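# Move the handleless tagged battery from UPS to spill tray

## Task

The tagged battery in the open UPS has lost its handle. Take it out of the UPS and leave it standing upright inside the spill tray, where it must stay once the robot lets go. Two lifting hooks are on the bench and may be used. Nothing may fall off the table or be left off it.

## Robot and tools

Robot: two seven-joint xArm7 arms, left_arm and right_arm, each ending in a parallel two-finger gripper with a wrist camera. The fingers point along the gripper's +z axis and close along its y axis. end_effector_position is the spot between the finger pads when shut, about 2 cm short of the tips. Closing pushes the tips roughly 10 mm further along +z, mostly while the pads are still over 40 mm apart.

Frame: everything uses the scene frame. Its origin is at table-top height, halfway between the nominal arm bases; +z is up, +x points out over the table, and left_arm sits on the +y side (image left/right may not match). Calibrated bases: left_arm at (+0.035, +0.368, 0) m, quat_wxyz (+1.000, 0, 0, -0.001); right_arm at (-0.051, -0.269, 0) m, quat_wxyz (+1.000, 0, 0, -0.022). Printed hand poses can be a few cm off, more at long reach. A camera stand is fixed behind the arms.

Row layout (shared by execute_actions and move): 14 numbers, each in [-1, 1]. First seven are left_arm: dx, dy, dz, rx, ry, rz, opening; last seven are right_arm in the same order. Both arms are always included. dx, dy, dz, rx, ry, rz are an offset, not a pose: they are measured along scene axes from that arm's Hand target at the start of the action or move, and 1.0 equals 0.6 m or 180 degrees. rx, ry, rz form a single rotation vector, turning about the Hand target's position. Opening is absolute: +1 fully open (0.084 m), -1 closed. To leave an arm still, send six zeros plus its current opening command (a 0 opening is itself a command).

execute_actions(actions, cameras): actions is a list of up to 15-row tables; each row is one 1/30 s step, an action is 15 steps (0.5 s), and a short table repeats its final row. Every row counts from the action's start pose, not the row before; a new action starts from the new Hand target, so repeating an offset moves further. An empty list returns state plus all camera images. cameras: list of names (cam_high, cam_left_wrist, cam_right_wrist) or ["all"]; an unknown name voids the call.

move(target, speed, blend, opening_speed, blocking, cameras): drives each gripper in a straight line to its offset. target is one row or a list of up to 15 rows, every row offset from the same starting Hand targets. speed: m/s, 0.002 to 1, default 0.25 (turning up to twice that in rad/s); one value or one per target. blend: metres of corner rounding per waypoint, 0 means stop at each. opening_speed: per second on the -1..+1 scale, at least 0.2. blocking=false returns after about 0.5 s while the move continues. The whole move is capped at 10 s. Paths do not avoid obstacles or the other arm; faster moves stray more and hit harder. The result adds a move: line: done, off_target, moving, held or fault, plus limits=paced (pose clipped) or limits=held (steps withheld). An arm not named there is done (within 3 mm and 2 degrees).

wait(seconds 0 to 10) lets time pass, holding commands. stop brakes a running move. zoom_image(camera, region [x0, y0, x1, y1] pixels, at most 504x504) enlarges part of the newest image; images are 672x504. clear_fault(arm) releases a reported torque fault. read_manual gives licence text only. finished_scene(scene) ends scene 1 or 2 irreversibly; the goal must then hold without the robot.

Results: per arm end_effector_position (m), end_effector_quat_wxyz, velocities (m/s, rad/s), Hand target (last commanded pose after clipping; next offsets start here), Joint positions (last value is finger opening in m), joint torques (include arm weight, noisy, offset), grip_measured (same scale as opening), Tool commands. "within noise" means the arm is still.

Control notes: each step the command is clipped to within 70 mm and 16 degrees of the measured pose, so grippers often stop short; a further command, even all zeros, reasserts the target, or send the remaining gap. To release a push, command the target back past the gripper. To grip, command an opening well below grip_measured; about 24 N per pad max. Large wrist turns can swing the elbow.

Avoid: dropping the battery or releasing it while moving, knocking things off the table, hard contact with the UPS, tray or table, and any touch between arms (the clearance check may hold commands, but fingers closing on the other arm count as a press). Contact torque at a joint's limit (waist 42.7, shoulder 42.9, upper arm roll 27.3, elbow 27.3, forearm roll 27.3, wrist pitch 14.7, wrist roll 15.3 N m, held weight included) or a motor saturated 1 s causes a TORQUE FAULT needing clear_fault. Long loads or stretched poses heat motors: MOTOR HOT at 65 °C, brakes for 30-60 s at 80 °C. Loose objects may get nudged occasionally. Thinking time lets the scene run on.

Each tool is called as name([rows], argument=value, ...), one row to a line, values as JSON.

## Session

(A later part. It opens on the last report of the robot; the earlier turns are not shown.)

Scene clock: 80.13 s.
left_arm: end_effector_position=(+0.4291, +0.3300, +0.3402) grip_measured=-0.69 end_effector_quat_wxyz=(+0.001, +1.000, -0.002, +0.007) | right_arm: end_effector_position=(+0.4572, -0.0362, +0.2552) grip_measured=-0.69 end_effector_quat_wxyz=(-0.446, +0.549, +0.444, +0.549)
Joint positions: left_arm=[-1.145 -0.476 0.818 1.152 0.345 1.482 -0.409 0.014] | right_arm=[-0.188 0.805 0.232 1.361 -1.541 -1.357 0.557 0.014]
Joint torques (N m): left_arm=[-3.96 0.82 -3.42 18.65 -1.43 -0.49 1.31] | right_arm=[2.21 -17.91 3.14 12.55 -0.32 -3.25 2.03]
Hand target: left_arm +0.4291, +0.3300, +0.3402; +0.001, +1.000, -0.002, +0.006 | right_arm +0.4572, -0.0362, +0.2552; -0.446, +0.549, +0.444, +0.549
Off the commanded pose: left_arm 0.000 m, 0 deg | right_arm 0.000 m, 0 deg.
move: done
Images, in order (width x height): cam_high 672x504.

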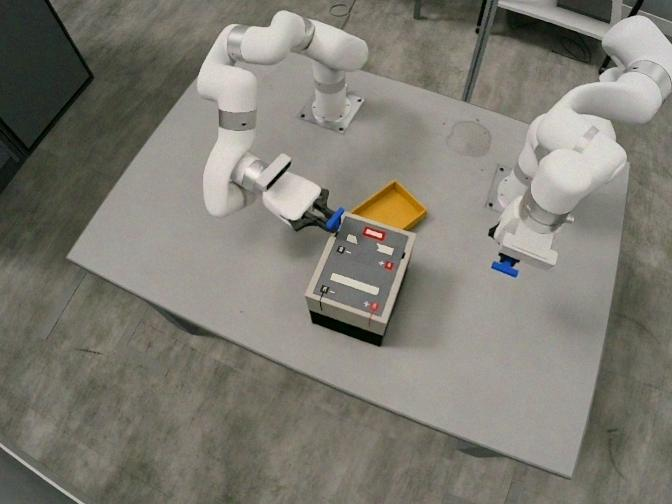

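move([
  [0,0,-0.46,0,0,0,-1,0,0,0,0,0,0,-1],
  [0,0,-0.531,0,0,0,-1,0,0,0,0,0,0,-1],
], speed=[0.35, 0.05])

move(target=[0,0,0,0,0,0,-0.3,0,0,0,0,0,0,-1], opening_speed=1.5)

move([
  [0,0,0.10,0,0,0,-0.3,0,0,0,0,0,0,-1],
  [-0.315,-0.5,0.5,0,0,0,-0.3,0,0,0,0,0,0,-1],
], speed=[0.1,0.35], blend=[0.02,0], cameras=["all"])

Scene clock: 83.53 s.
left_arm: end_effector_position=(+0.4291, +0.3300, +0.0216) grip_measured=-0.69 end_effector_quat_wxyz=(+0.001, +1.000, -0.002, +0.006) | right_arm: end_effector_position=(+0.4572, -0.0362, +0.2552) grip_measured=-0.69 end_effector_quat_wxyz=(-0.446, +0.549, +0.444, +0.549)
Joint positions: left_arm=[-1.14 0.314 0.981 0.634 -0.556 0.508 0.315 0.014] | right_arm=[-0.188 0.805 0.232 1.361 -1.541 -1.357 0.557 0.014]
Joint torques (N m): left_arm=[4.21 -9.27 1.22 14.5 -1.27 -3.64 1.46] | right_arm=[2.25 -17.88 3.2 12.55 -0.27 -3.25 1.96]
Hand target: left_arm +0.4291, +0.3300, +0.0216; +0.001, +1.000, -0.002, +0.006 | right_arm +0.4572, -0.0362, +0.2552; -0.446, +0.549, +0.444, +0.549
Off the commanded pose: left_arm 0.000 m, 0 deg | right_arm 0.000 m, 0 deg.
move: done

Scene clock: 84.23 s.
left_arm: end_effector_position=(+0.4291, +0.3300, +0.0216) grip_measured=-0.32 end_effector_quat_wxyz=(+0.001, +1.000, -0.002, +0.006) | right_arm: end_effector_position=(+0.4572, -0.0362, +0.2552) grip_measured=-0.69 end_effector_quat_wxyz=(-0.446, +0.549, +0.444, +0.549)
Joint positions: left_arm=[-1.14 0.314 0.981 0.634 -0.556 0.508 0.315 0.03] | right_arm=[-0.188 0.805 0.232 1.361 -1.541 -1.357 0.557 0.014]
Joint torques (N m): left_arm=[4.3 -9.09 1.38 13.81 -1.53 -3.4 1.24] | right_arm=[2.11 -17.89 3.2 12.48 -0.22 -3.21 2.03]
Hand target: left_arm +0.4291, +0.3300, +0.0216; +0.001, +1.000, -0.002, +0.006 | right_arm +0.4572, -0.0362, +0.2552; -0.446, +0.549, +0.444, +0.549
Off the commanded pose: left_arm 0.000 m, 0 deg | right_arm 0.000 m, 0 deg.
move: done

Scene clock: 86.63 s.
left_arm: end_effector_position=(+0.2401, +0.0300, +0.3216) grip_measured=-0.32 end_effector_quat_wxyz=(+0.001, +1.000, -0.002, +0.006) | right_arm: end_effector_position=(+0.4572, -0.0362, +0.2552) grip_measured=-0.69 end_effector_quat_wxyz=(-0.446, +0.549, +0.444, +0.549)
Joint positions: left_arm=[-1.586 -0.334 0.467 1.087 0.162 1.382 -1.168 0.03] | right_arm=[-0.188 0.805 0.232 1.361 -1.541 -1.357 0.557 0.014]
Joint torques (N m): left_arm=[-3.92 -6.52 -4.14 19.56 -1.29 -0.36 -1.34] | right_arm=[2.14 -17.85 3.12 12.58 -0.19 -3.21 1.98]
Hand target: left_arm +0.2401, +0.0300, +0.3216; +0.001, +1.000, -0.002, +0.006 | right_arm +0.4572, -0.0362, +0.2552; -0.446, +0.549, +0.444, +0.549
Off the commanded pose: left_arm 0.000 m, 0 deg | right_arm 0.000 m, 0 deg.
move: done

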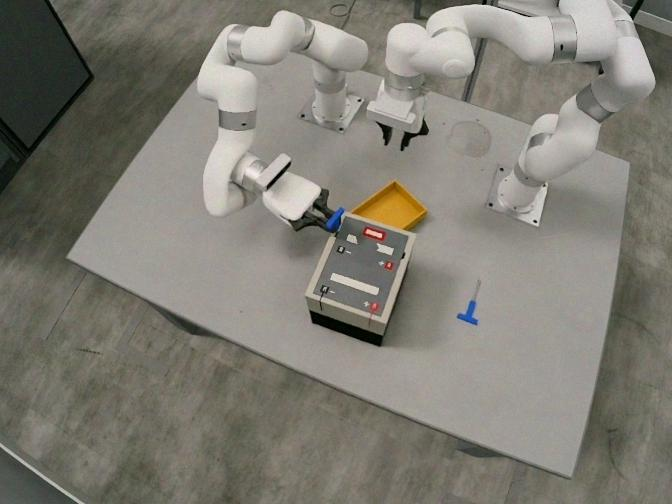

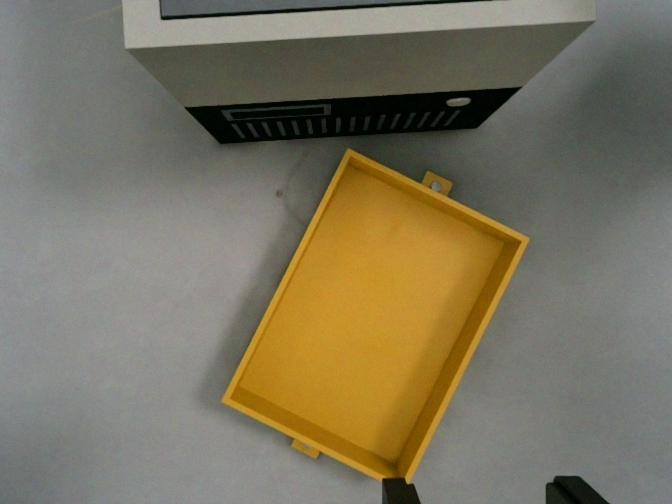

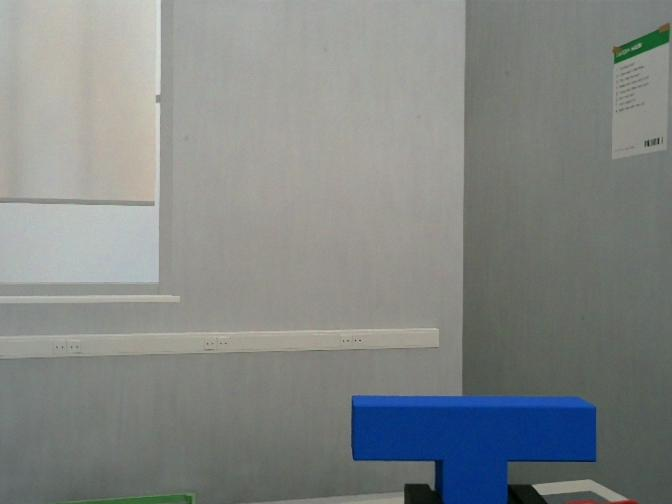

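zoom_image(camera="cam_left_wrist", region=[400, 150, 480, 210])

zoom_image(camera="cam_left_wrist", region=[270, 420, 350, 480])

Scaled by 6.300 from the camera's 672x504 image, which has a finer 960x720 frame.

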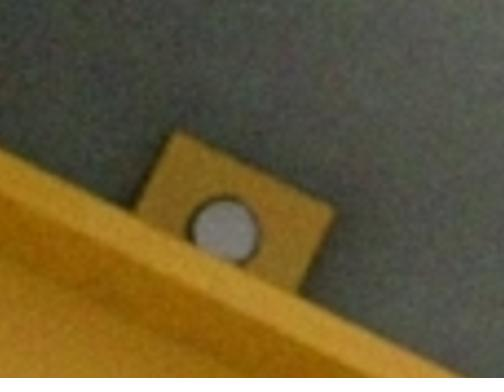

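Scaled by 6.300 from the camera's 672x504 image, which has a finer 960x720 frame.

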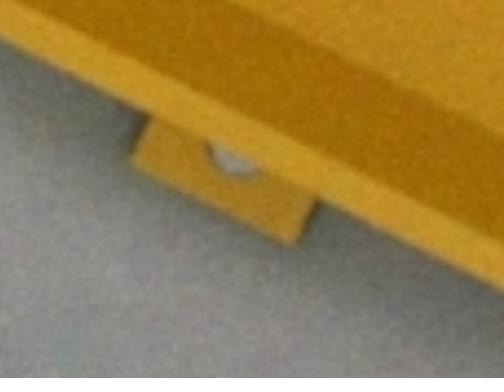

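move([
  [0.3223,0.5,-0.15,0,0.0038,0.0013,-0.3,0,0,0,0,0,0,-1],
  [0.3223,0.5,-0.46,0,0.0038,0.0013,-0.3,0,0,0,0,0,0,-1],
  [0.3223,0.5,-0.5022,0,0.0038,0.0013,-0.3,0,0,0,0,0,0,-1],
], speed=[0.45,0.3,0.06], blend=[0.03,0,0], cameras=["cam_left_wrist"])

move(target=[0,0,0,0,0,0,-1,0,0,0,0,0,0,-1], opening_speed=1.2, cameras=["cam_left_wrist"])

Scene clock: 92.67 s.
left_arm: end_effector_position=(+0.4338, +0.3300, +0.0208) grip_measured=-0.31 end_effector_quat_wxyz=(+0.001, +1.000, -0.001, +0.001) | right_arm: end_effector_position=(+0.4572, -0.0362, +0.2552) grip_measured=-0.69 end_effector_quat_wxyz=(-0.446, +0.549, +0.444, +0.549)
Joint positions: left_arm=[-2.091 -0.416 2.065 0.676 0.701 0.583 -0.601 0.03] | right_arm=[-0.188 0.805 0.232 1.361 -1.541 -1.357 0.557 0.014]
Joint torques (N m): left_arm=[-7.48 -25.81 12.72 -6.53 3.91 -9.33 -0.33] | right_arm=[2.16 -17.9 3.16 12.53 -0.17 -3.2 2.01]
Hand target: left_arm +0.4335, +0.3300, +0.0203; +0.001, +1.000, +0.000, +0.001 | right_arm +0.4572, -0.0362, +0.2552; -0.446, +0.549, +0.444, +0.549
Off the commanded pose: left_arm 0.001 m, 0 deg | right_arm 0.000 m, 0 deg.
move: done
Images, in order (width x height): cam_left_wrist 672x504.

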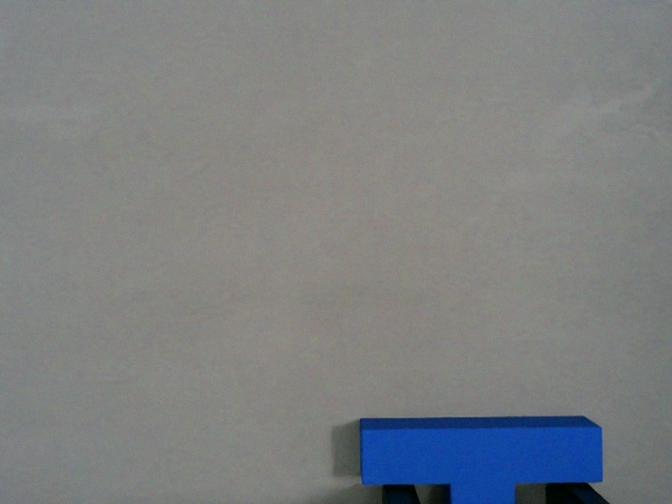

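Scene clock: 93.47 s.
left_arm: end_effector_position=(+0.4339, +0.3300, +0.0207) grip_measured=-0.32 end_effector_quat_wxyz=(+0.001, +1.000, +0.000, +0.001) | right_arm: end_effector_position=(+0.4572, -0.0362, +0.2552) grip_measured=-0.69 end_effector_quat_wxyz=(-0.446, +0.549, +0.444, +0.549)
Joint positions: left_arm=[-2.091 -0.417 2.066 0.676 0.701 0.582 -0.601 0.03] | right_arm=[-0.188 0.805 0.232 1.361 -1.541 -1.357 0.557 0.014]
Joint torques (N m): left_arm=[-7.32 -23.67 11.16 -10.04 -0.42 -2.07 0.8] | right_arm=[2.14 -17.77 3.31 12.53 -0.15 -3.25 2.03]
Hand target: left_arm +0.4335, +0.3300, +0.0203; +0.001, +1.000, +0.000, +0.001 | right_arm +0.4572, -0.0362, +0.2552; -0.446, +0.549, +0.444, +0.549
Off the commanded pose: left_arm 0.001 m, 0 deg | right_arm 0.000 m, 0 deg.
move: done
Images, in order (width x height): cam_left_wrist 672x504.

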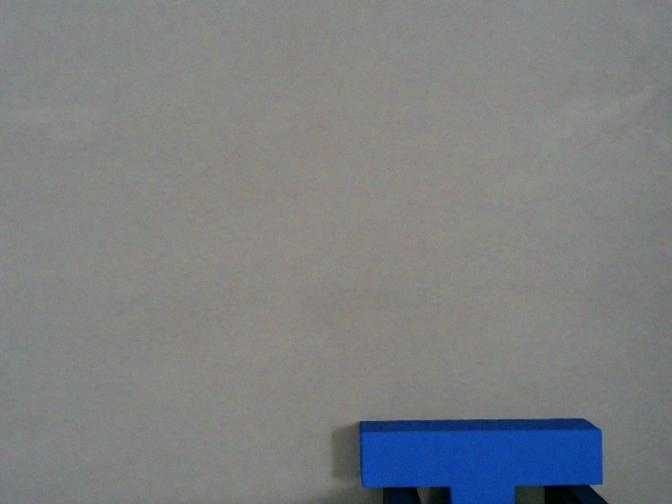

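move(target=[0,0,0.0035,0,0,0,-1,0,0,0,0,0,0,-1], opening_speed=1.2, cameras=["cam_left_wrist"])

Scene clock: 94.57 s.
left_arm: end_effector_position=(+0.4333, +0.3298, +0.0223) grip_measured=-0.69 end_effector_quat_wxyz=(+0.001, +1.000, +0.000, +0.000) | right_arm: end_effector_position=(+0.4572, -0.0362, +0.2552) grip_measured=-0.69 end_effector_quat_wxyz=(-0.446, +0.549, +0.444, +0.549)
Joint positions: left_arm=[-2.082 -0.412 2.055 0.674 0.691 0.586 -0.594 0.014] | right_arm=[-0.188 0.805 0.232 1.361 -1.541 -1.357 0.557 0.014]
Joint torques (N m): left_arm=[4.68 14.64 -4.79 3.1 -1.55 2.04 1.09] | right_arm=[2.21 -17.91 3.16 12.51 -0.18 -3.24 1.98]
Hand target: left_arm +0.4335, +0.3300, +0.0224; +0.001, +1.000, +0.000, +0.001 | right_arm +0.4572, -0.0362, +0.2552; -0.446, +0.549, +0.444, +0.549
Off the commanded pose: left_arm 0.000 m, 0 deg | right_arm 0.000 m, 0 deg.
move: done
Images, in order (width x height): cam_left_wrist 672x504.

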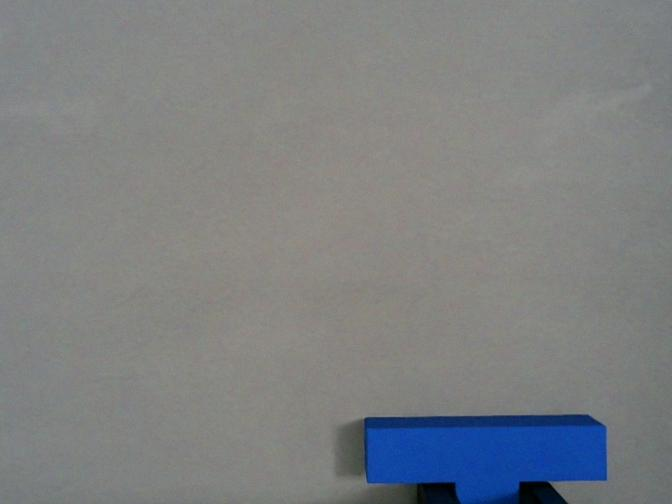

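move([
  [0,0,0.5,0,0,0,-1,0,0,0,0,0,0,-1],
  [0.044,-0.1,0.596,0,-0.5,0,-1,0,0,0,0,0,0,-1],
  [0.023,-0.15,0.5627,-0.3098,-0.4272,-0.3098,-1,0,0,0,0,0,0,-1],
  [0.0197,-0.3025,0.5043,-0.3098,-0.4272,-0.3098,-1,0,0,0,0,0,0,-1],
  [0.0197,-0.3025,0.4727,-0.3098,-0.4272,-0.3098,-1,0,0,0,0,0,0,-1],
], speed=[0.4,0.4,0.4,0.3,0.1], blend=[0.03,0.02,0.02,0.01,0], cameras=["all"])

zoom_image(camera="cam_high", region=[385, 215, 435, 265])

Scene clock: 101.00 s.
left_arm: end_effector_position=(+0.4453, +0.1485, +0.3061) grip_measured=-0.69 end_effector_quat_wxyz=(+0.416, +0.572, -0.416, +0.572) | right_arm: end_effector_position=(+0.4572, -0.0362, +0.2552) grip_measured=-0.69 end_effector_quat_wxyz=(-0.446, +0.549, +0.444, +0.549)
Joint positions: left_arm=[-1.865 -1.575 1.371 0.942 3.476 -0.361 -2.047 0.014] | right_arm=[-0.188 0.805 0.232 1.361 -1.541 -1.357 0.557 0.014]
Joint torques (N m): left_arm=[-4.04 10.77 -11.57 -1.62 -0.31 2.92 1.21] | right_arm=[1.93 -17.99 3.28 12.4 -0.06 -3.26 2.01]
Hand target: left_arm +0.4453, +0.1485, +0.3060; +0.416, +0.572, -0.416, +0.572 | right_arm +0.4572, -0.0362, +0.2552; -0.446, +0.549, +0.444, +0.549
Off the commanded pose: left_arm 0.000 m, 0 deg | right_arm 0.000 m, 0 deg.
move: done; blend cut to 0.0095 m at target 4; limits=paced

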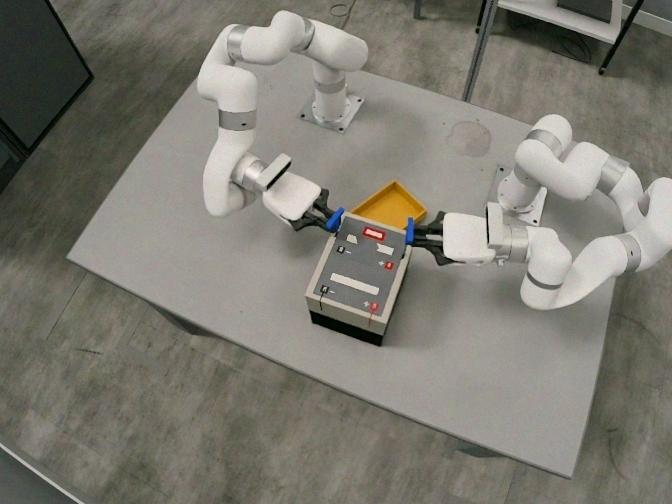

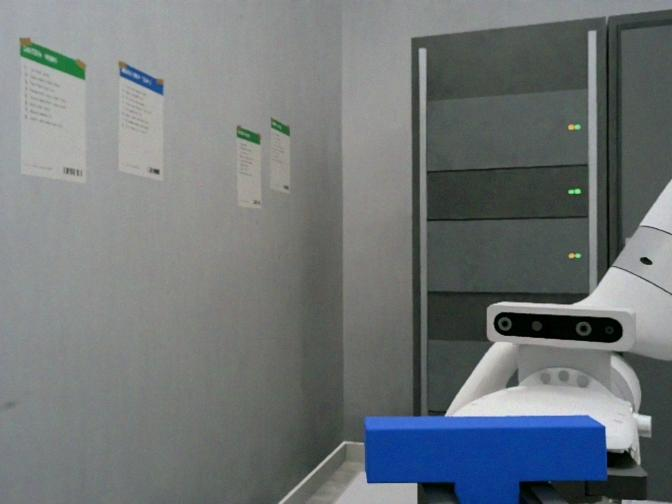

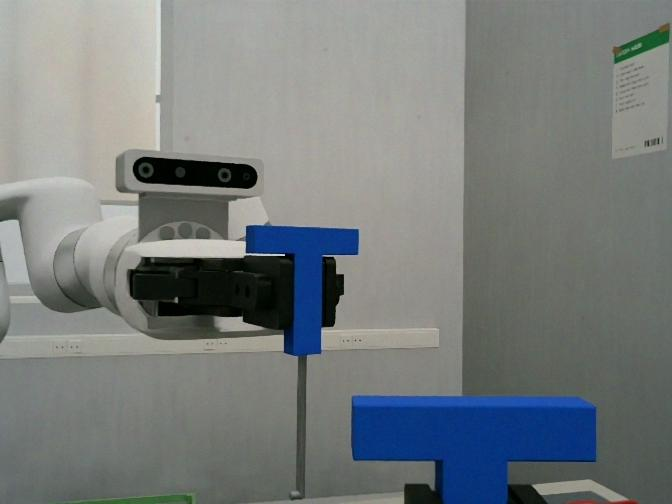

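Scaled by 10.080 from the camera's 672x504 image, which has a finer 960x720 frame.

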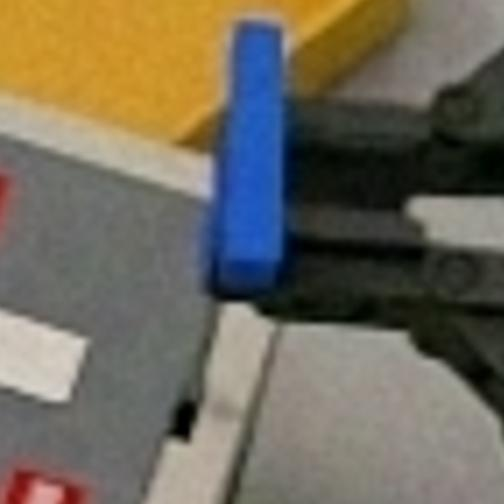

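zoom_image(camera="cam_right_wrist", region=[230, 330, 380, 504])

Scaled by 2.897 from the camera's 672x504 image, which has a finer 960x720 frame.

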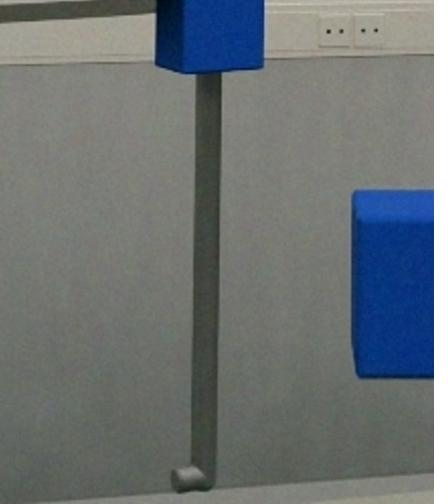

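move(target=[0,0,-0.03,0,0,0,-1,0,0,0,0,0,0,-1], speed=0.04, cameras=["all"])

zoom_image(camera="cam_high", region=[385, 215, 435, 265])

Scene clock: 114.77 s.
left_arm: end_effector_position=(+0.4453, +0.1485, +0.2881) grip_measured=-0.69 end_effector_quat_wxyz=(+0.416, +0.572, -0.416, +0.572) | right_arm: end_effector_position=(+0.4572, -0.0362, +0.2552) grip_measured=-0.69 end_effector_quat_wxyz=(-0.446, +0.549, +0.444, +0.549)
Joint positions: left_arm=[-1.861 -1.612 1.409 0.932 3.504 -0.359 -2.022 0.014] | right_arm=[-0.188 0.805 0.232 1.361 -1.541 -1.357 0.557 0.014]
Joint torques (N m): left_arm=[4.22 10.82 -11.48 -2.54 -0.43 2.89 1.24] | right_arm=[1.96 -18.02 3.21 12.41 -0.06 -3.17 2.05]
Hand target: left_arm +0.4453, +0.1485, +0.2880; +0.416, +0.572, -0.416, +0.572 | right_arm +0.4572, -0.0362, +0.2552; -0.446, +0.549, +0.444, +0.549
Off the commanded pose: left_arm 0.000 m, 0 deg | right_arm 0.000 m, 0 deg.
move: done

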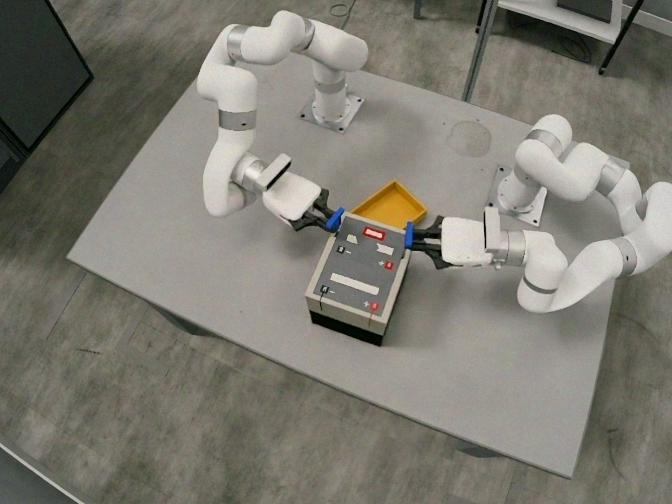

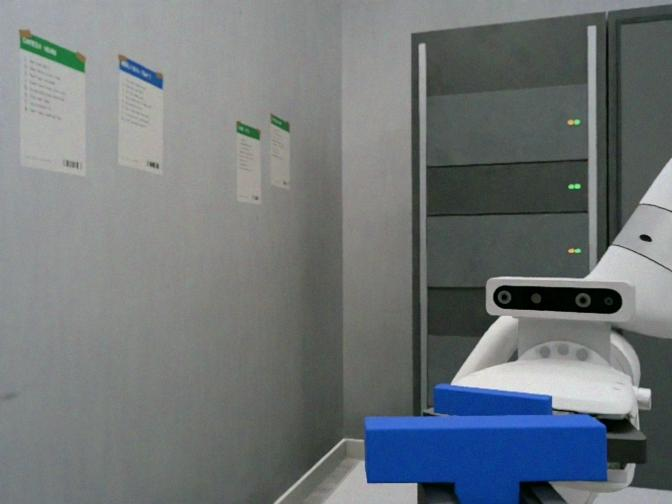

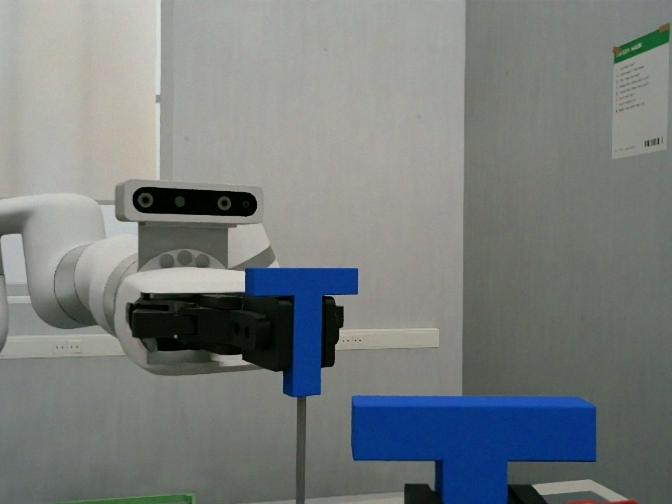

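Scaled by 10.080 from the camera's 672x504 image, which has a finer 960x720 frame.

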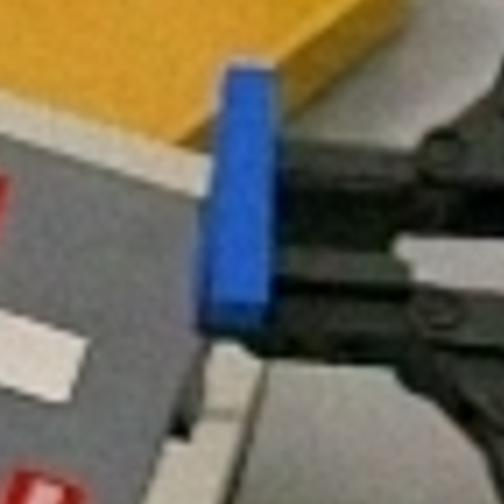

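move([
  [0,0,-0.0425,0,0,0,-1,0,0,0,0,0,0,-1],
  [-0.0108,-0.0052,-0.0425,0,0,0.1333,-1,-0.0113,0.0043,0,0,0,-0.1333,-1],
  [-0.0187,-0.0137,-0.0425,0,0,0.2667,-1,-0.0197,0.0122,0,0,0,-0.2667,-1],
  [-0.0187,-0.0167,-0.0425,0,0,0.2667,-1,-0.0197,0.0152,0,0,0,-0.2667,-1],
  [-0.0187,-0.0167,-0.0205,0,0,0.2667,-1,-0.0197,0.0152,0.022,0,0,-0.2667,-1],
], speed=[0.05,0.15,0.15,0.03,0.03], cameras=["all"])

zoom_image(camera="cam_high", region=[315, 200, 425, 280])

Scene clock: 121.27 s.
left_arm: end_effector_position=(+0.4341, +0.1385, +0.2756) grip_measured=-0.69 end_effector_quat_wxyz=(+0.147, +0.691, -0.147, +0.692) | right_arm: end_effector_position=(+0.4453, -0.0270, +0.2683) grip_measured=-0.69 end_effector_quat_wxyz=(-0.184, +0.683, +0.182, +0.683)
Joint positions: left_arm=[-1.709 -1.263 1.384 0.239 3.032 1.068 -1.863 0.014] | right_arm=[0.026 0.445 0.446 0.582 -0.136 -1.373 -0.159 0.014]
Joint torques (N m): left_arm=[2.31 -1.82 -17.04 9.76 1.85 -0.57 0.81] | right_arm=[-0.77 -29.09 13.01 12.51 -0.46 -5.68 2.7]
Hand target: left_arm +0.4341, +0.1385, +0.2757; +0.147, +0.691, -0.147, +0.692 | right_arm +0.4454, -0.0271, +0.2684; -0.184, +0.683, +0.182, +0.683
Off the commanded pose: left_arm 0.000 m, 0 deg | right_arm 0.000 m, 0 deg.
move: done

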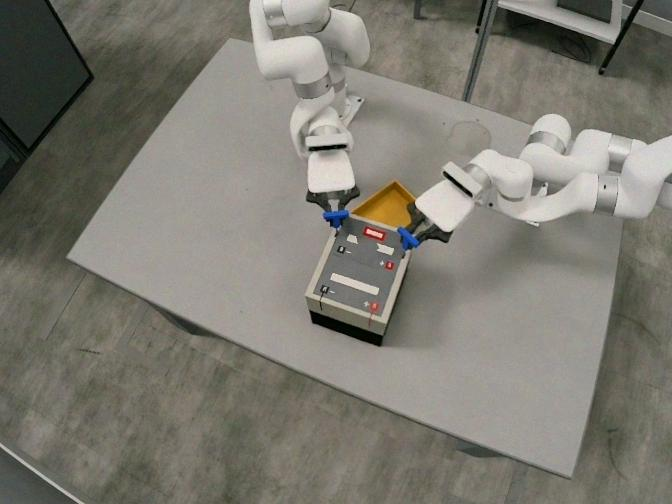

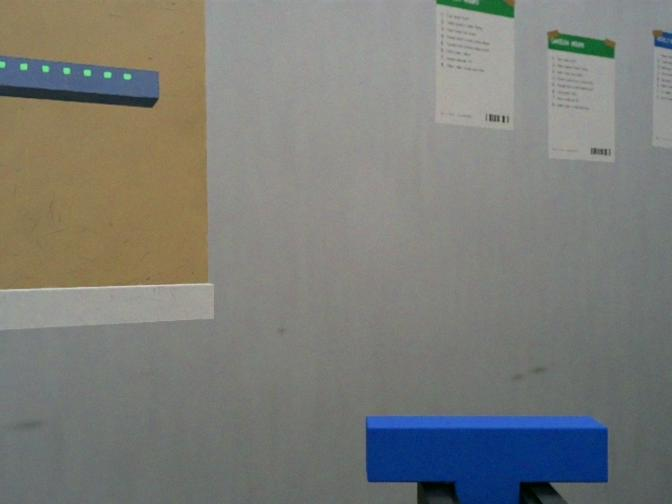

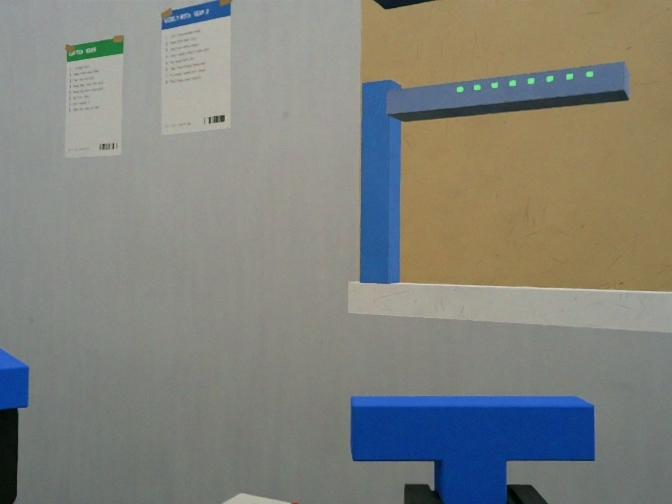

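Scaled by 4.582 from the camera's 672x504 image, which has a finer 960x720 frame.

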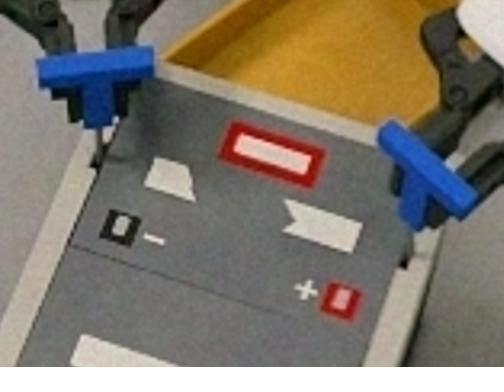

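move(target=[0,0,0.025,0,0,0,-1,0,0,0.025,0,0,0,-1], speed=0.03, cameras=["all"])

zoom_image(camera="cam_high", region=[315, 200, 425, 280])

Scene clock: 122.47 s.
left_arm: end_effector_position=(+0.4341, +0.1385, +0.2907) grip_measured=-0.69 end_effector_quat_wxyz=(+0.147, +0.691, -0.147, +0.692) | right_arm: end_effector_position=(+0.4454, -0.0271, +0.2834) grip_measured=-0.69 end_effector_quat_wxyz=(-0.184, +0.683, +0.182, +0.683)
Joint positions: left_arm=[-1.697 -1.28 1.327 0.246 2.967 1.049 -1.83 0.014] | right_arm=[0.015 0.386 0.455 0.571 -0.13 -1.332 -0.134 0.014]
Joint torques (N m): left_arm=[3.06 -2.13 -17.49 12.4 2.11 -0.17 0.97] | right_arm=[-1.09 -28.62 11.56 12.1 -0.2 -4.77 2.57]
Hand target: left_arm +0.4341, +0.1385, +0.2907; +0.147, +0.691, -0.147, +0.692 | right_arm +0.4454, -0.0271, +0.2834; -0.184, +0.683, +0.182, +0.683
Off the commanded pose: left_arm 0.000 m, 0 deg | right_arm 0.000 m, 0 deg.
move: done

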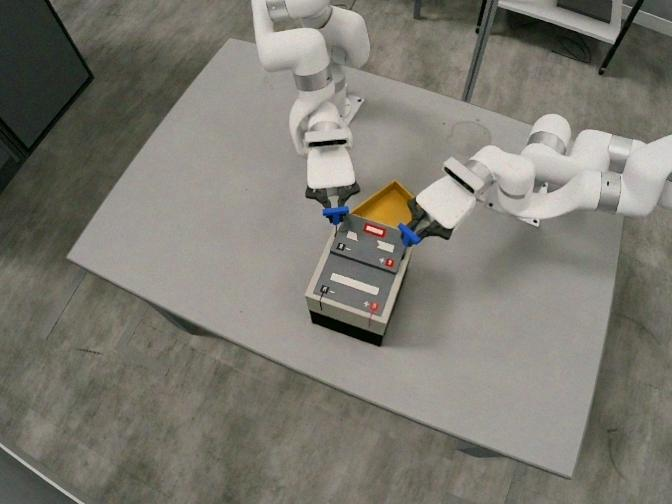

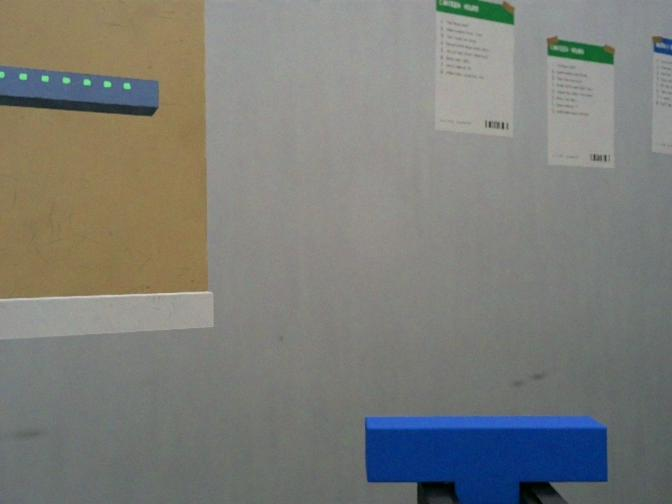

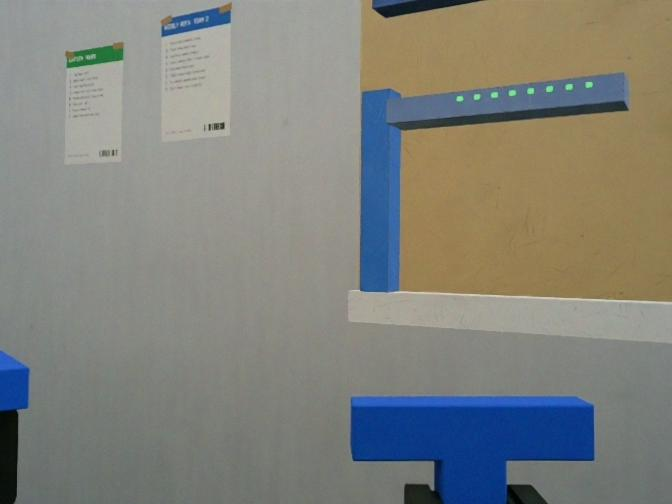

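Scaled by 4.582 from the camera's 672x504 image, which has a finer 960x720 frame.

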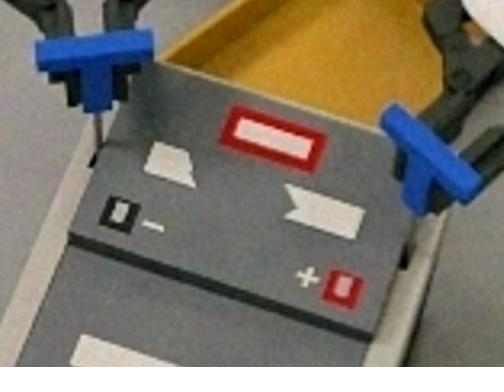

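move(target=[0,0,0.2,0,0,0,-1,0,0,0.2,0,0,0,-1], speed=0.08, cameras=["all"])

zoom_image(camera="cam_high", region=[290, 150, 450, 350])

Scene clock: 124.73 s.
left_arm: end_effector_position=(+0.4341, +0.1385, +0.4107) grip_measured=-0.69 end_effector_quat_wxyz=(+0.147, +0.691, -0.147, +0.692) | right_arm: end_effector_position=(+0.4454, -0.0271, +0.4034) grip_measured=-0.69 end_effector_quat_wxyz=(-0.184, +0.683, +0.182, +0.683)
Joint positions: left_arm=[-1.7 -1.327 0.948 0.386 2.487 0.971 -1.584 0.014] | right_arm=[-0.059 -0.042 0.461 0.581 -0.202 -0.966 0.137 0.014]
Joint torques (N m): left_arm=[-5.37 8.15 -17.13 18.98 1.68 -2.39 0.85] | right_arm=[-0.94 -24.26 -0.2 24.53 -1.11 -5.09 2.75]
Hand target: left_arm +0.4341, +0.1385, +0.4107; +0.147, +0.691, -0.147, +0.692 | right_arm +0.4454, -0.0271, +0.4034; -0.184, +0.683, +0.182, +0.683
Off the commanded pose: left_arm 0.000 m, 0 deg | right_arm 0.000 m, 0 deg.
move: done

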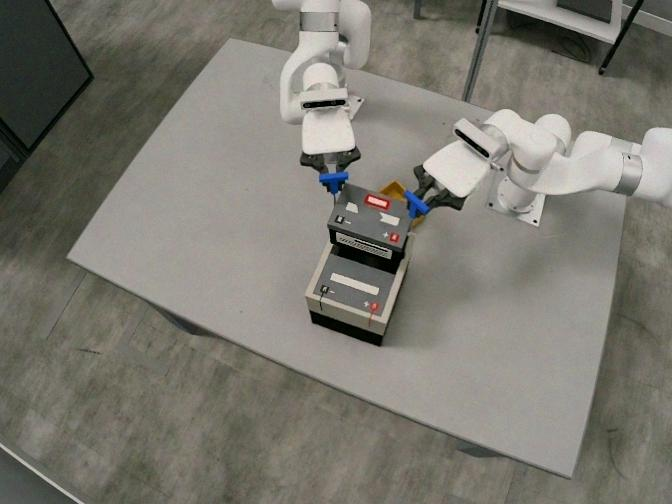

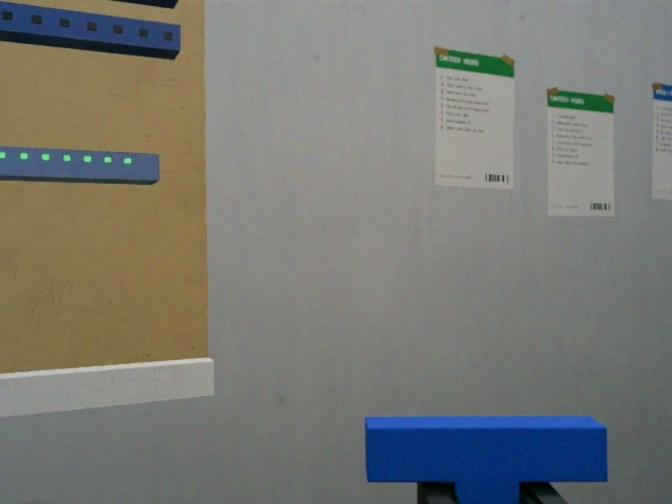

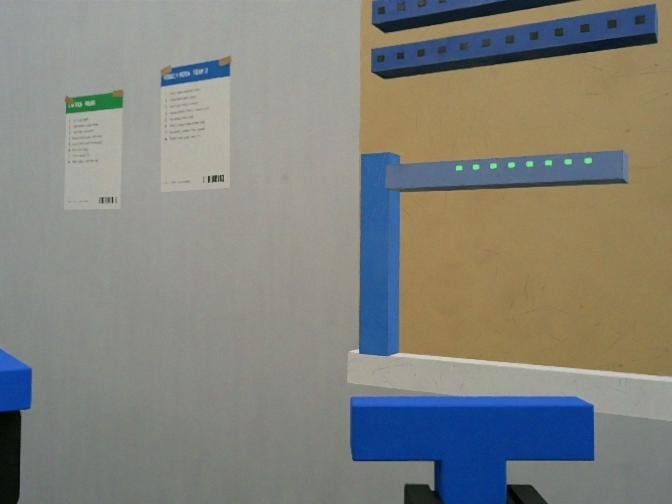

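Scaled by 2.520 from the camera's 672x504 image, which has a finer 960x720 frame.

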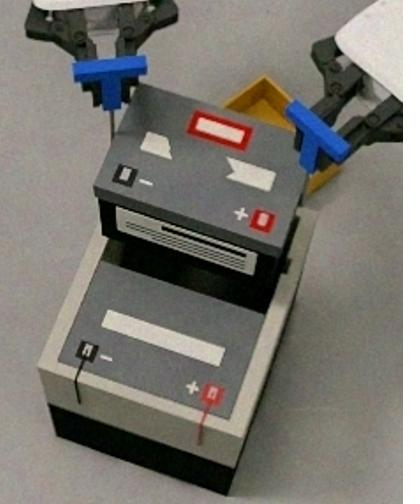

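move(target=[0,0,0.1,0,0,0,-1,0,0,0.1,0,0,0,-1], speed=0.08, cameras=["cam_high"])

zoom_image(camera="cam_high", region=[290, 120, 450, 320])

Scene clock: 126.27 s.
left_arm: end_effector_position=(+0.4341, +0.1385, +0.4707) grip_measured=-0.69 end_effector_quat_wxyz=(+0.147, +0.691, -0.147, +0.692) | right_arm: end_effector_position=(+0.4454, -0.0271, +0.4634) grip_measured=-0.69 end_effector_quat_wxyz=(-0.184, +0.683, +0.182, +0.683)
Joint positions: left_arm=[-1.733 -1.298 0.813 0.499 2.294 0.961 -1.474 0.014] | right_arm=[-0.064 -0.191 0.402 0.655 -0.336 -0.787 0.321 0.014]
Joint torques (N m): left_arm=[-5.3 8.94 -17.06 20.88 1.49 -3.37 0.9] | right_arm=[3.88 -23.03 -2.8 26.54 -0.3 -5.04 2.63]
Hand target: left_arm +0.4341, +0.1385, +0.4707; +0.147, +0.691, -0.147, +0.692 | right_arm +0.4454, -0.0271, +0.4634; -0.184, +0.683, +0.182, +0.683
Off the commanded pose: left_arm 0.000 m, 0 deg | right_arm 0.000 m, 0 deg.
move: done
Images, in order (width x height): cam_high 672x504.

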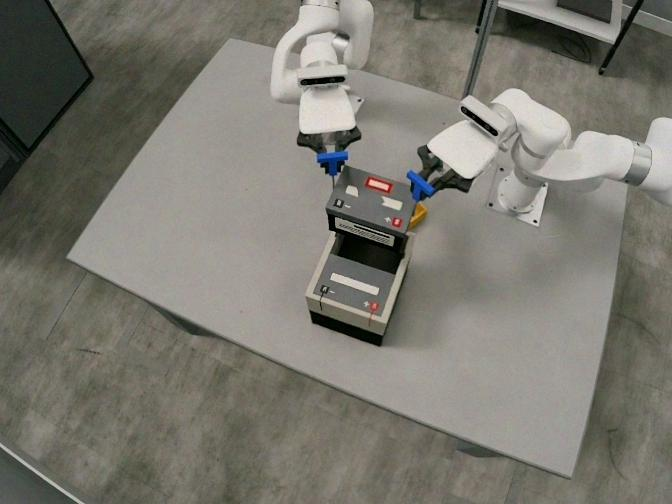

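Scaled by 2.520 from the camera's 672x504 image, which has a finer 960x720 frame.

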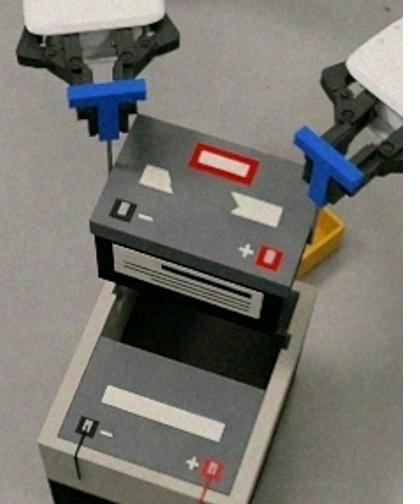

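move([
  [-0.1667,-0.0167,0,0,0,0,-1,-0.1667,-0.0167,0,0,0,0,-1],
  [-0.2152,-0.027,0,0,0,0.0556,-1,-0.1668,-0.0198,0,0,0,0.0556,-1],
  [-0.2622,-0.041,0,0,0,0.1111,-1,-0.1672,-0.0185,0,0,0,0.1111,-1],
  [-0.3068,-0.059,0,0,0,0.1667,-1,-0.1687,-0.0133,0,0,0,0.1667,-1],
  [-0.3485,-0.08,0,0,0,0.2222,-1,-0.1722,-0.004,0,0,0,0.2222,-1],
  [-0.3867,-0.1037,0,0,0,0.2778,-1,-0.1777,0.009,0,0,0,0.2778,-1],
  [-0.4215,-0.1307,0,0,0,0.3361,-1,-0.1857,0.0258,0,0,0,0.3361,-1],
], speed=0.1, blend=0.005, cameras=["all"])

Scene clock: 135.37 s.
left_arm: end_effector_position=(+0.1812, +0.0601, +0.4707) grip_measured=-0.69 end_effector_quat_wxyz=(-0.222, +0.671, +0.221, +0.672) | right_arm: end_effector_position=(+0.3339, -0.0116, +0.4634) grip_measured=-0.69 end_effector_quat_wxyz=(+0.503, -0.498, -0.501, -0.498)
Joint positions: left_arm=[-1.689 0.053 -0.116 1.263 1.18 2.372 -2.1 0.014] | right_arm=[0.151 0.24 -0.104 1.248 -1.55 -1.587 1.012 0.014]
Joint torques (N m): left_arm=[4.92 -20.93 2.54 20.94 3.74 5.63 -1.62] | right_arm=[3.14 -18.24 5.3 18.84 2.29 -5.52 2.42]
Hand target: left_arm +0.1812, +0.0601, +0.4707; -0.222, +0.671, +0.221, +0.672 | right_arm +0.3339, -0.0116, +0.4634; +0.503, -0.498, -0.501, -0.498
Off the commanded pose: left_arm 0.000 m, 0 deg | right_arm 0.000 m, 0 deg.
move: done

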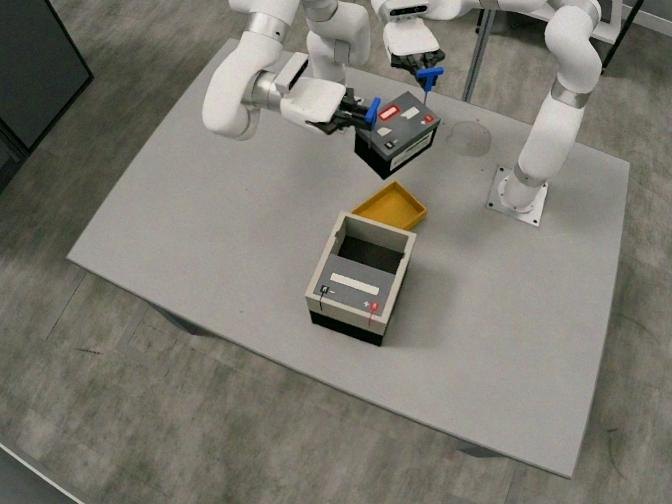

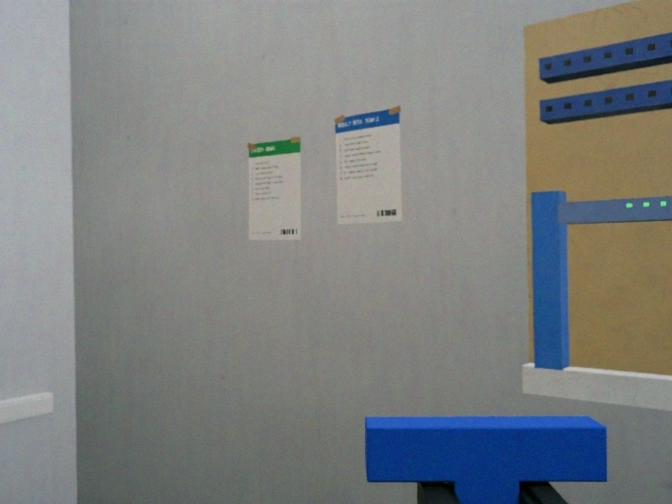

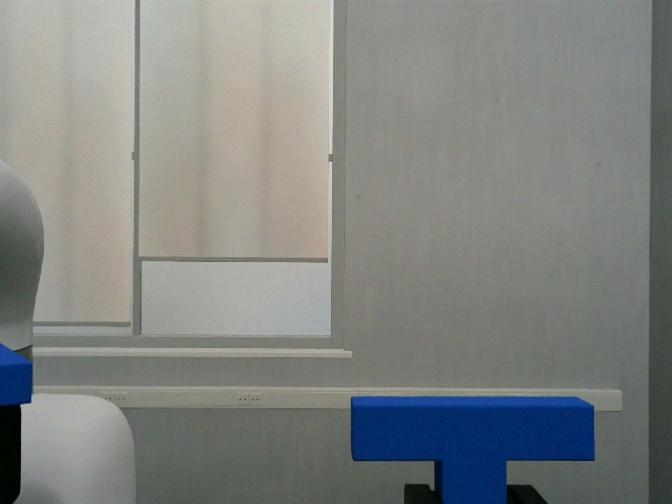

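move(target=[0,0,-0.2667,0,0,0,-1,0,0,-0.2667,0,0,0,-1], speed=0.1, cameras=["all"])

zoom_image(camera="cam_high", region=[330, 110, 450, 250])

Scene clock: 137.83 s.
left_arm: end_effector_position=(+0.1812, +0.0601, +0.3107) grip_measured=-0.69 end_effector_quat_wxyz=(-0.222, +0.671, +0.221, +0.672) | right_arm: end_effector_position=(+0.3339, -0.0116, +0.3035) grip_measured=-0.69 end_effector_quat_wxyz=(+0.503, -0.498, -0.501, -0.498)
Joint positions: left_arm=[-1.669 0.24 -0.105 1.09 0.951 2.178 -2.502 0.014] | right_arm=[0.146 0.512 -0.096 1.023 -1.539 -1.609 0.516 0.014]
Joint torques (N m): left_arm=[4.61 -23.79 2.81 12.14 2.39 5.5 -1.56] | right_arm=[-2.14 -19.34 5.89 8.52 3.04 -7.31 -1.86]
Hand target: left_arm +0.1812, +0.0601, +0.3107; -0.222, +0.671, +0.221, +0.672 | right_arm +0.3339, -0.0116, +0.3034; +0.503, -0.498, -0.501, -0.498
Off the commanded pose: left_arm 0.000 m, 0 deg | right_arm 0.000 m, 0 deg.
move: done

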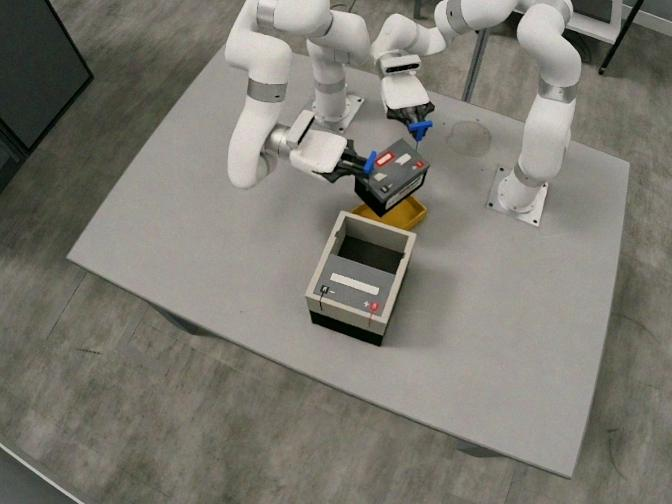

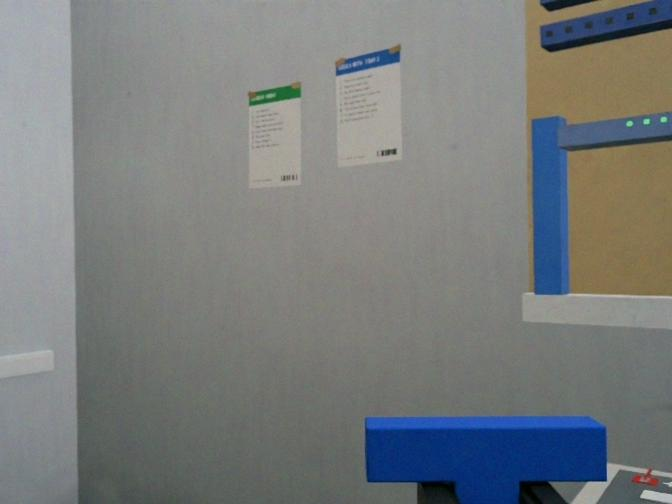

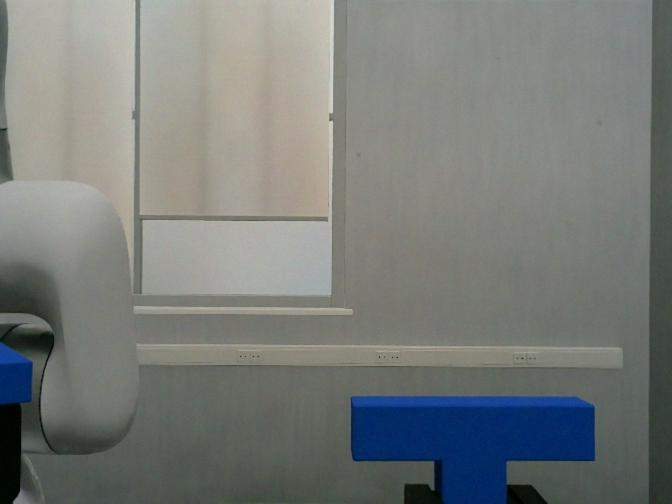

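Scaled by 3.600 from the camera's 672x504 image, which has a finer 960x720 frame.

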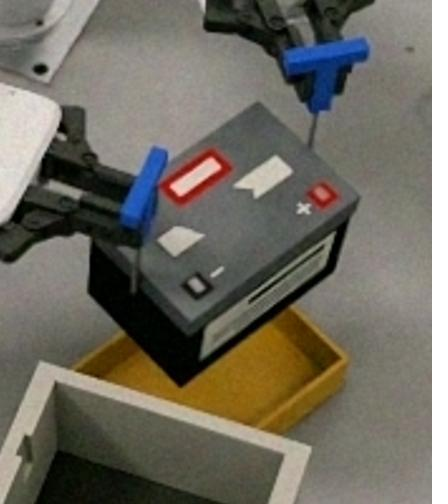

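move(target=[0,0,-0.1,0,0,0,-1,0,0,-0.1,0,0,0,-1], speed=0.08, cameras=["cam_high"])

zoom_image(camera="cam_high", region=[330, 130, 450, 250])

Scene clock: 139.37 s.
left_arm: end_effector_position=(+0.1812, +0.0601, +0.2507) grip_measured=-0.69 end_effector_quat_wxyz=(-0.222, +0.671, +0.221, +0.672) | right_arm: end_effector_position=(+0.3339, -0.0116, +0.2434) grip_measured=-0.69 end_effector_quat_wxyz=(+0.503, -0.498, -0.501, -0.498)
Joint positions: left_arm=[-1.662 0.355 -0.1 1.071 0.903 2.095 -2.624 0.014] | right_arm=[0.143 0.665 -0.09 1.019 -1.533 -1.618 0.36 0.014]
Joint torques (N m): left_arm=[4.5 -25 2.92 14.9 1.68 6.16 -1.42] | right_arm=[-2.45 -20.32 6.54 12.96 2.46 -7.71 -1.84]
Hand target: left_arm +0.1812, +0.0601, +0.2507; -0.222, +0.671, +0.221, +0.672 | right_arm +0.3339, -0.0116, +0.2434; +0.503, -0.498, -0.501, -0.498
Off the commanded pose: left_arm 0.000 m, 0 deg | right_arm 0.000 m, 0 deg.
move: done
Images, in order (width x height): cam_high 672x504.

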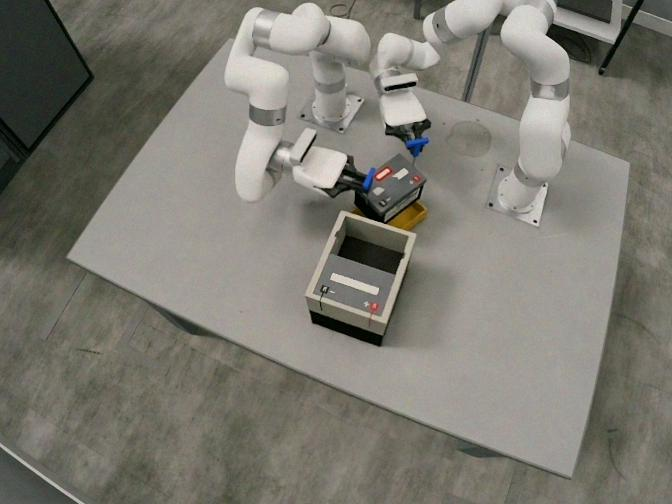

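Scaled by 4.200 from the camera's 672x504 image, which has a finer 960x720 frame.

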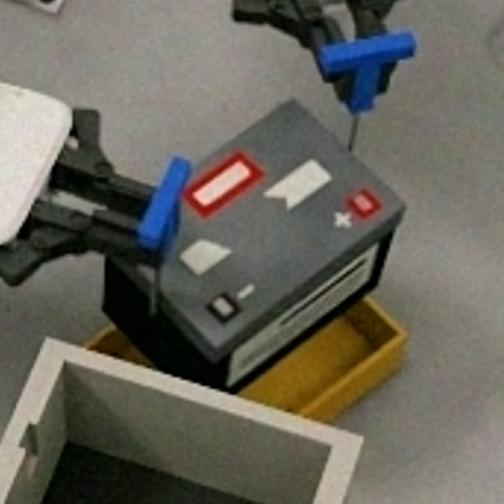

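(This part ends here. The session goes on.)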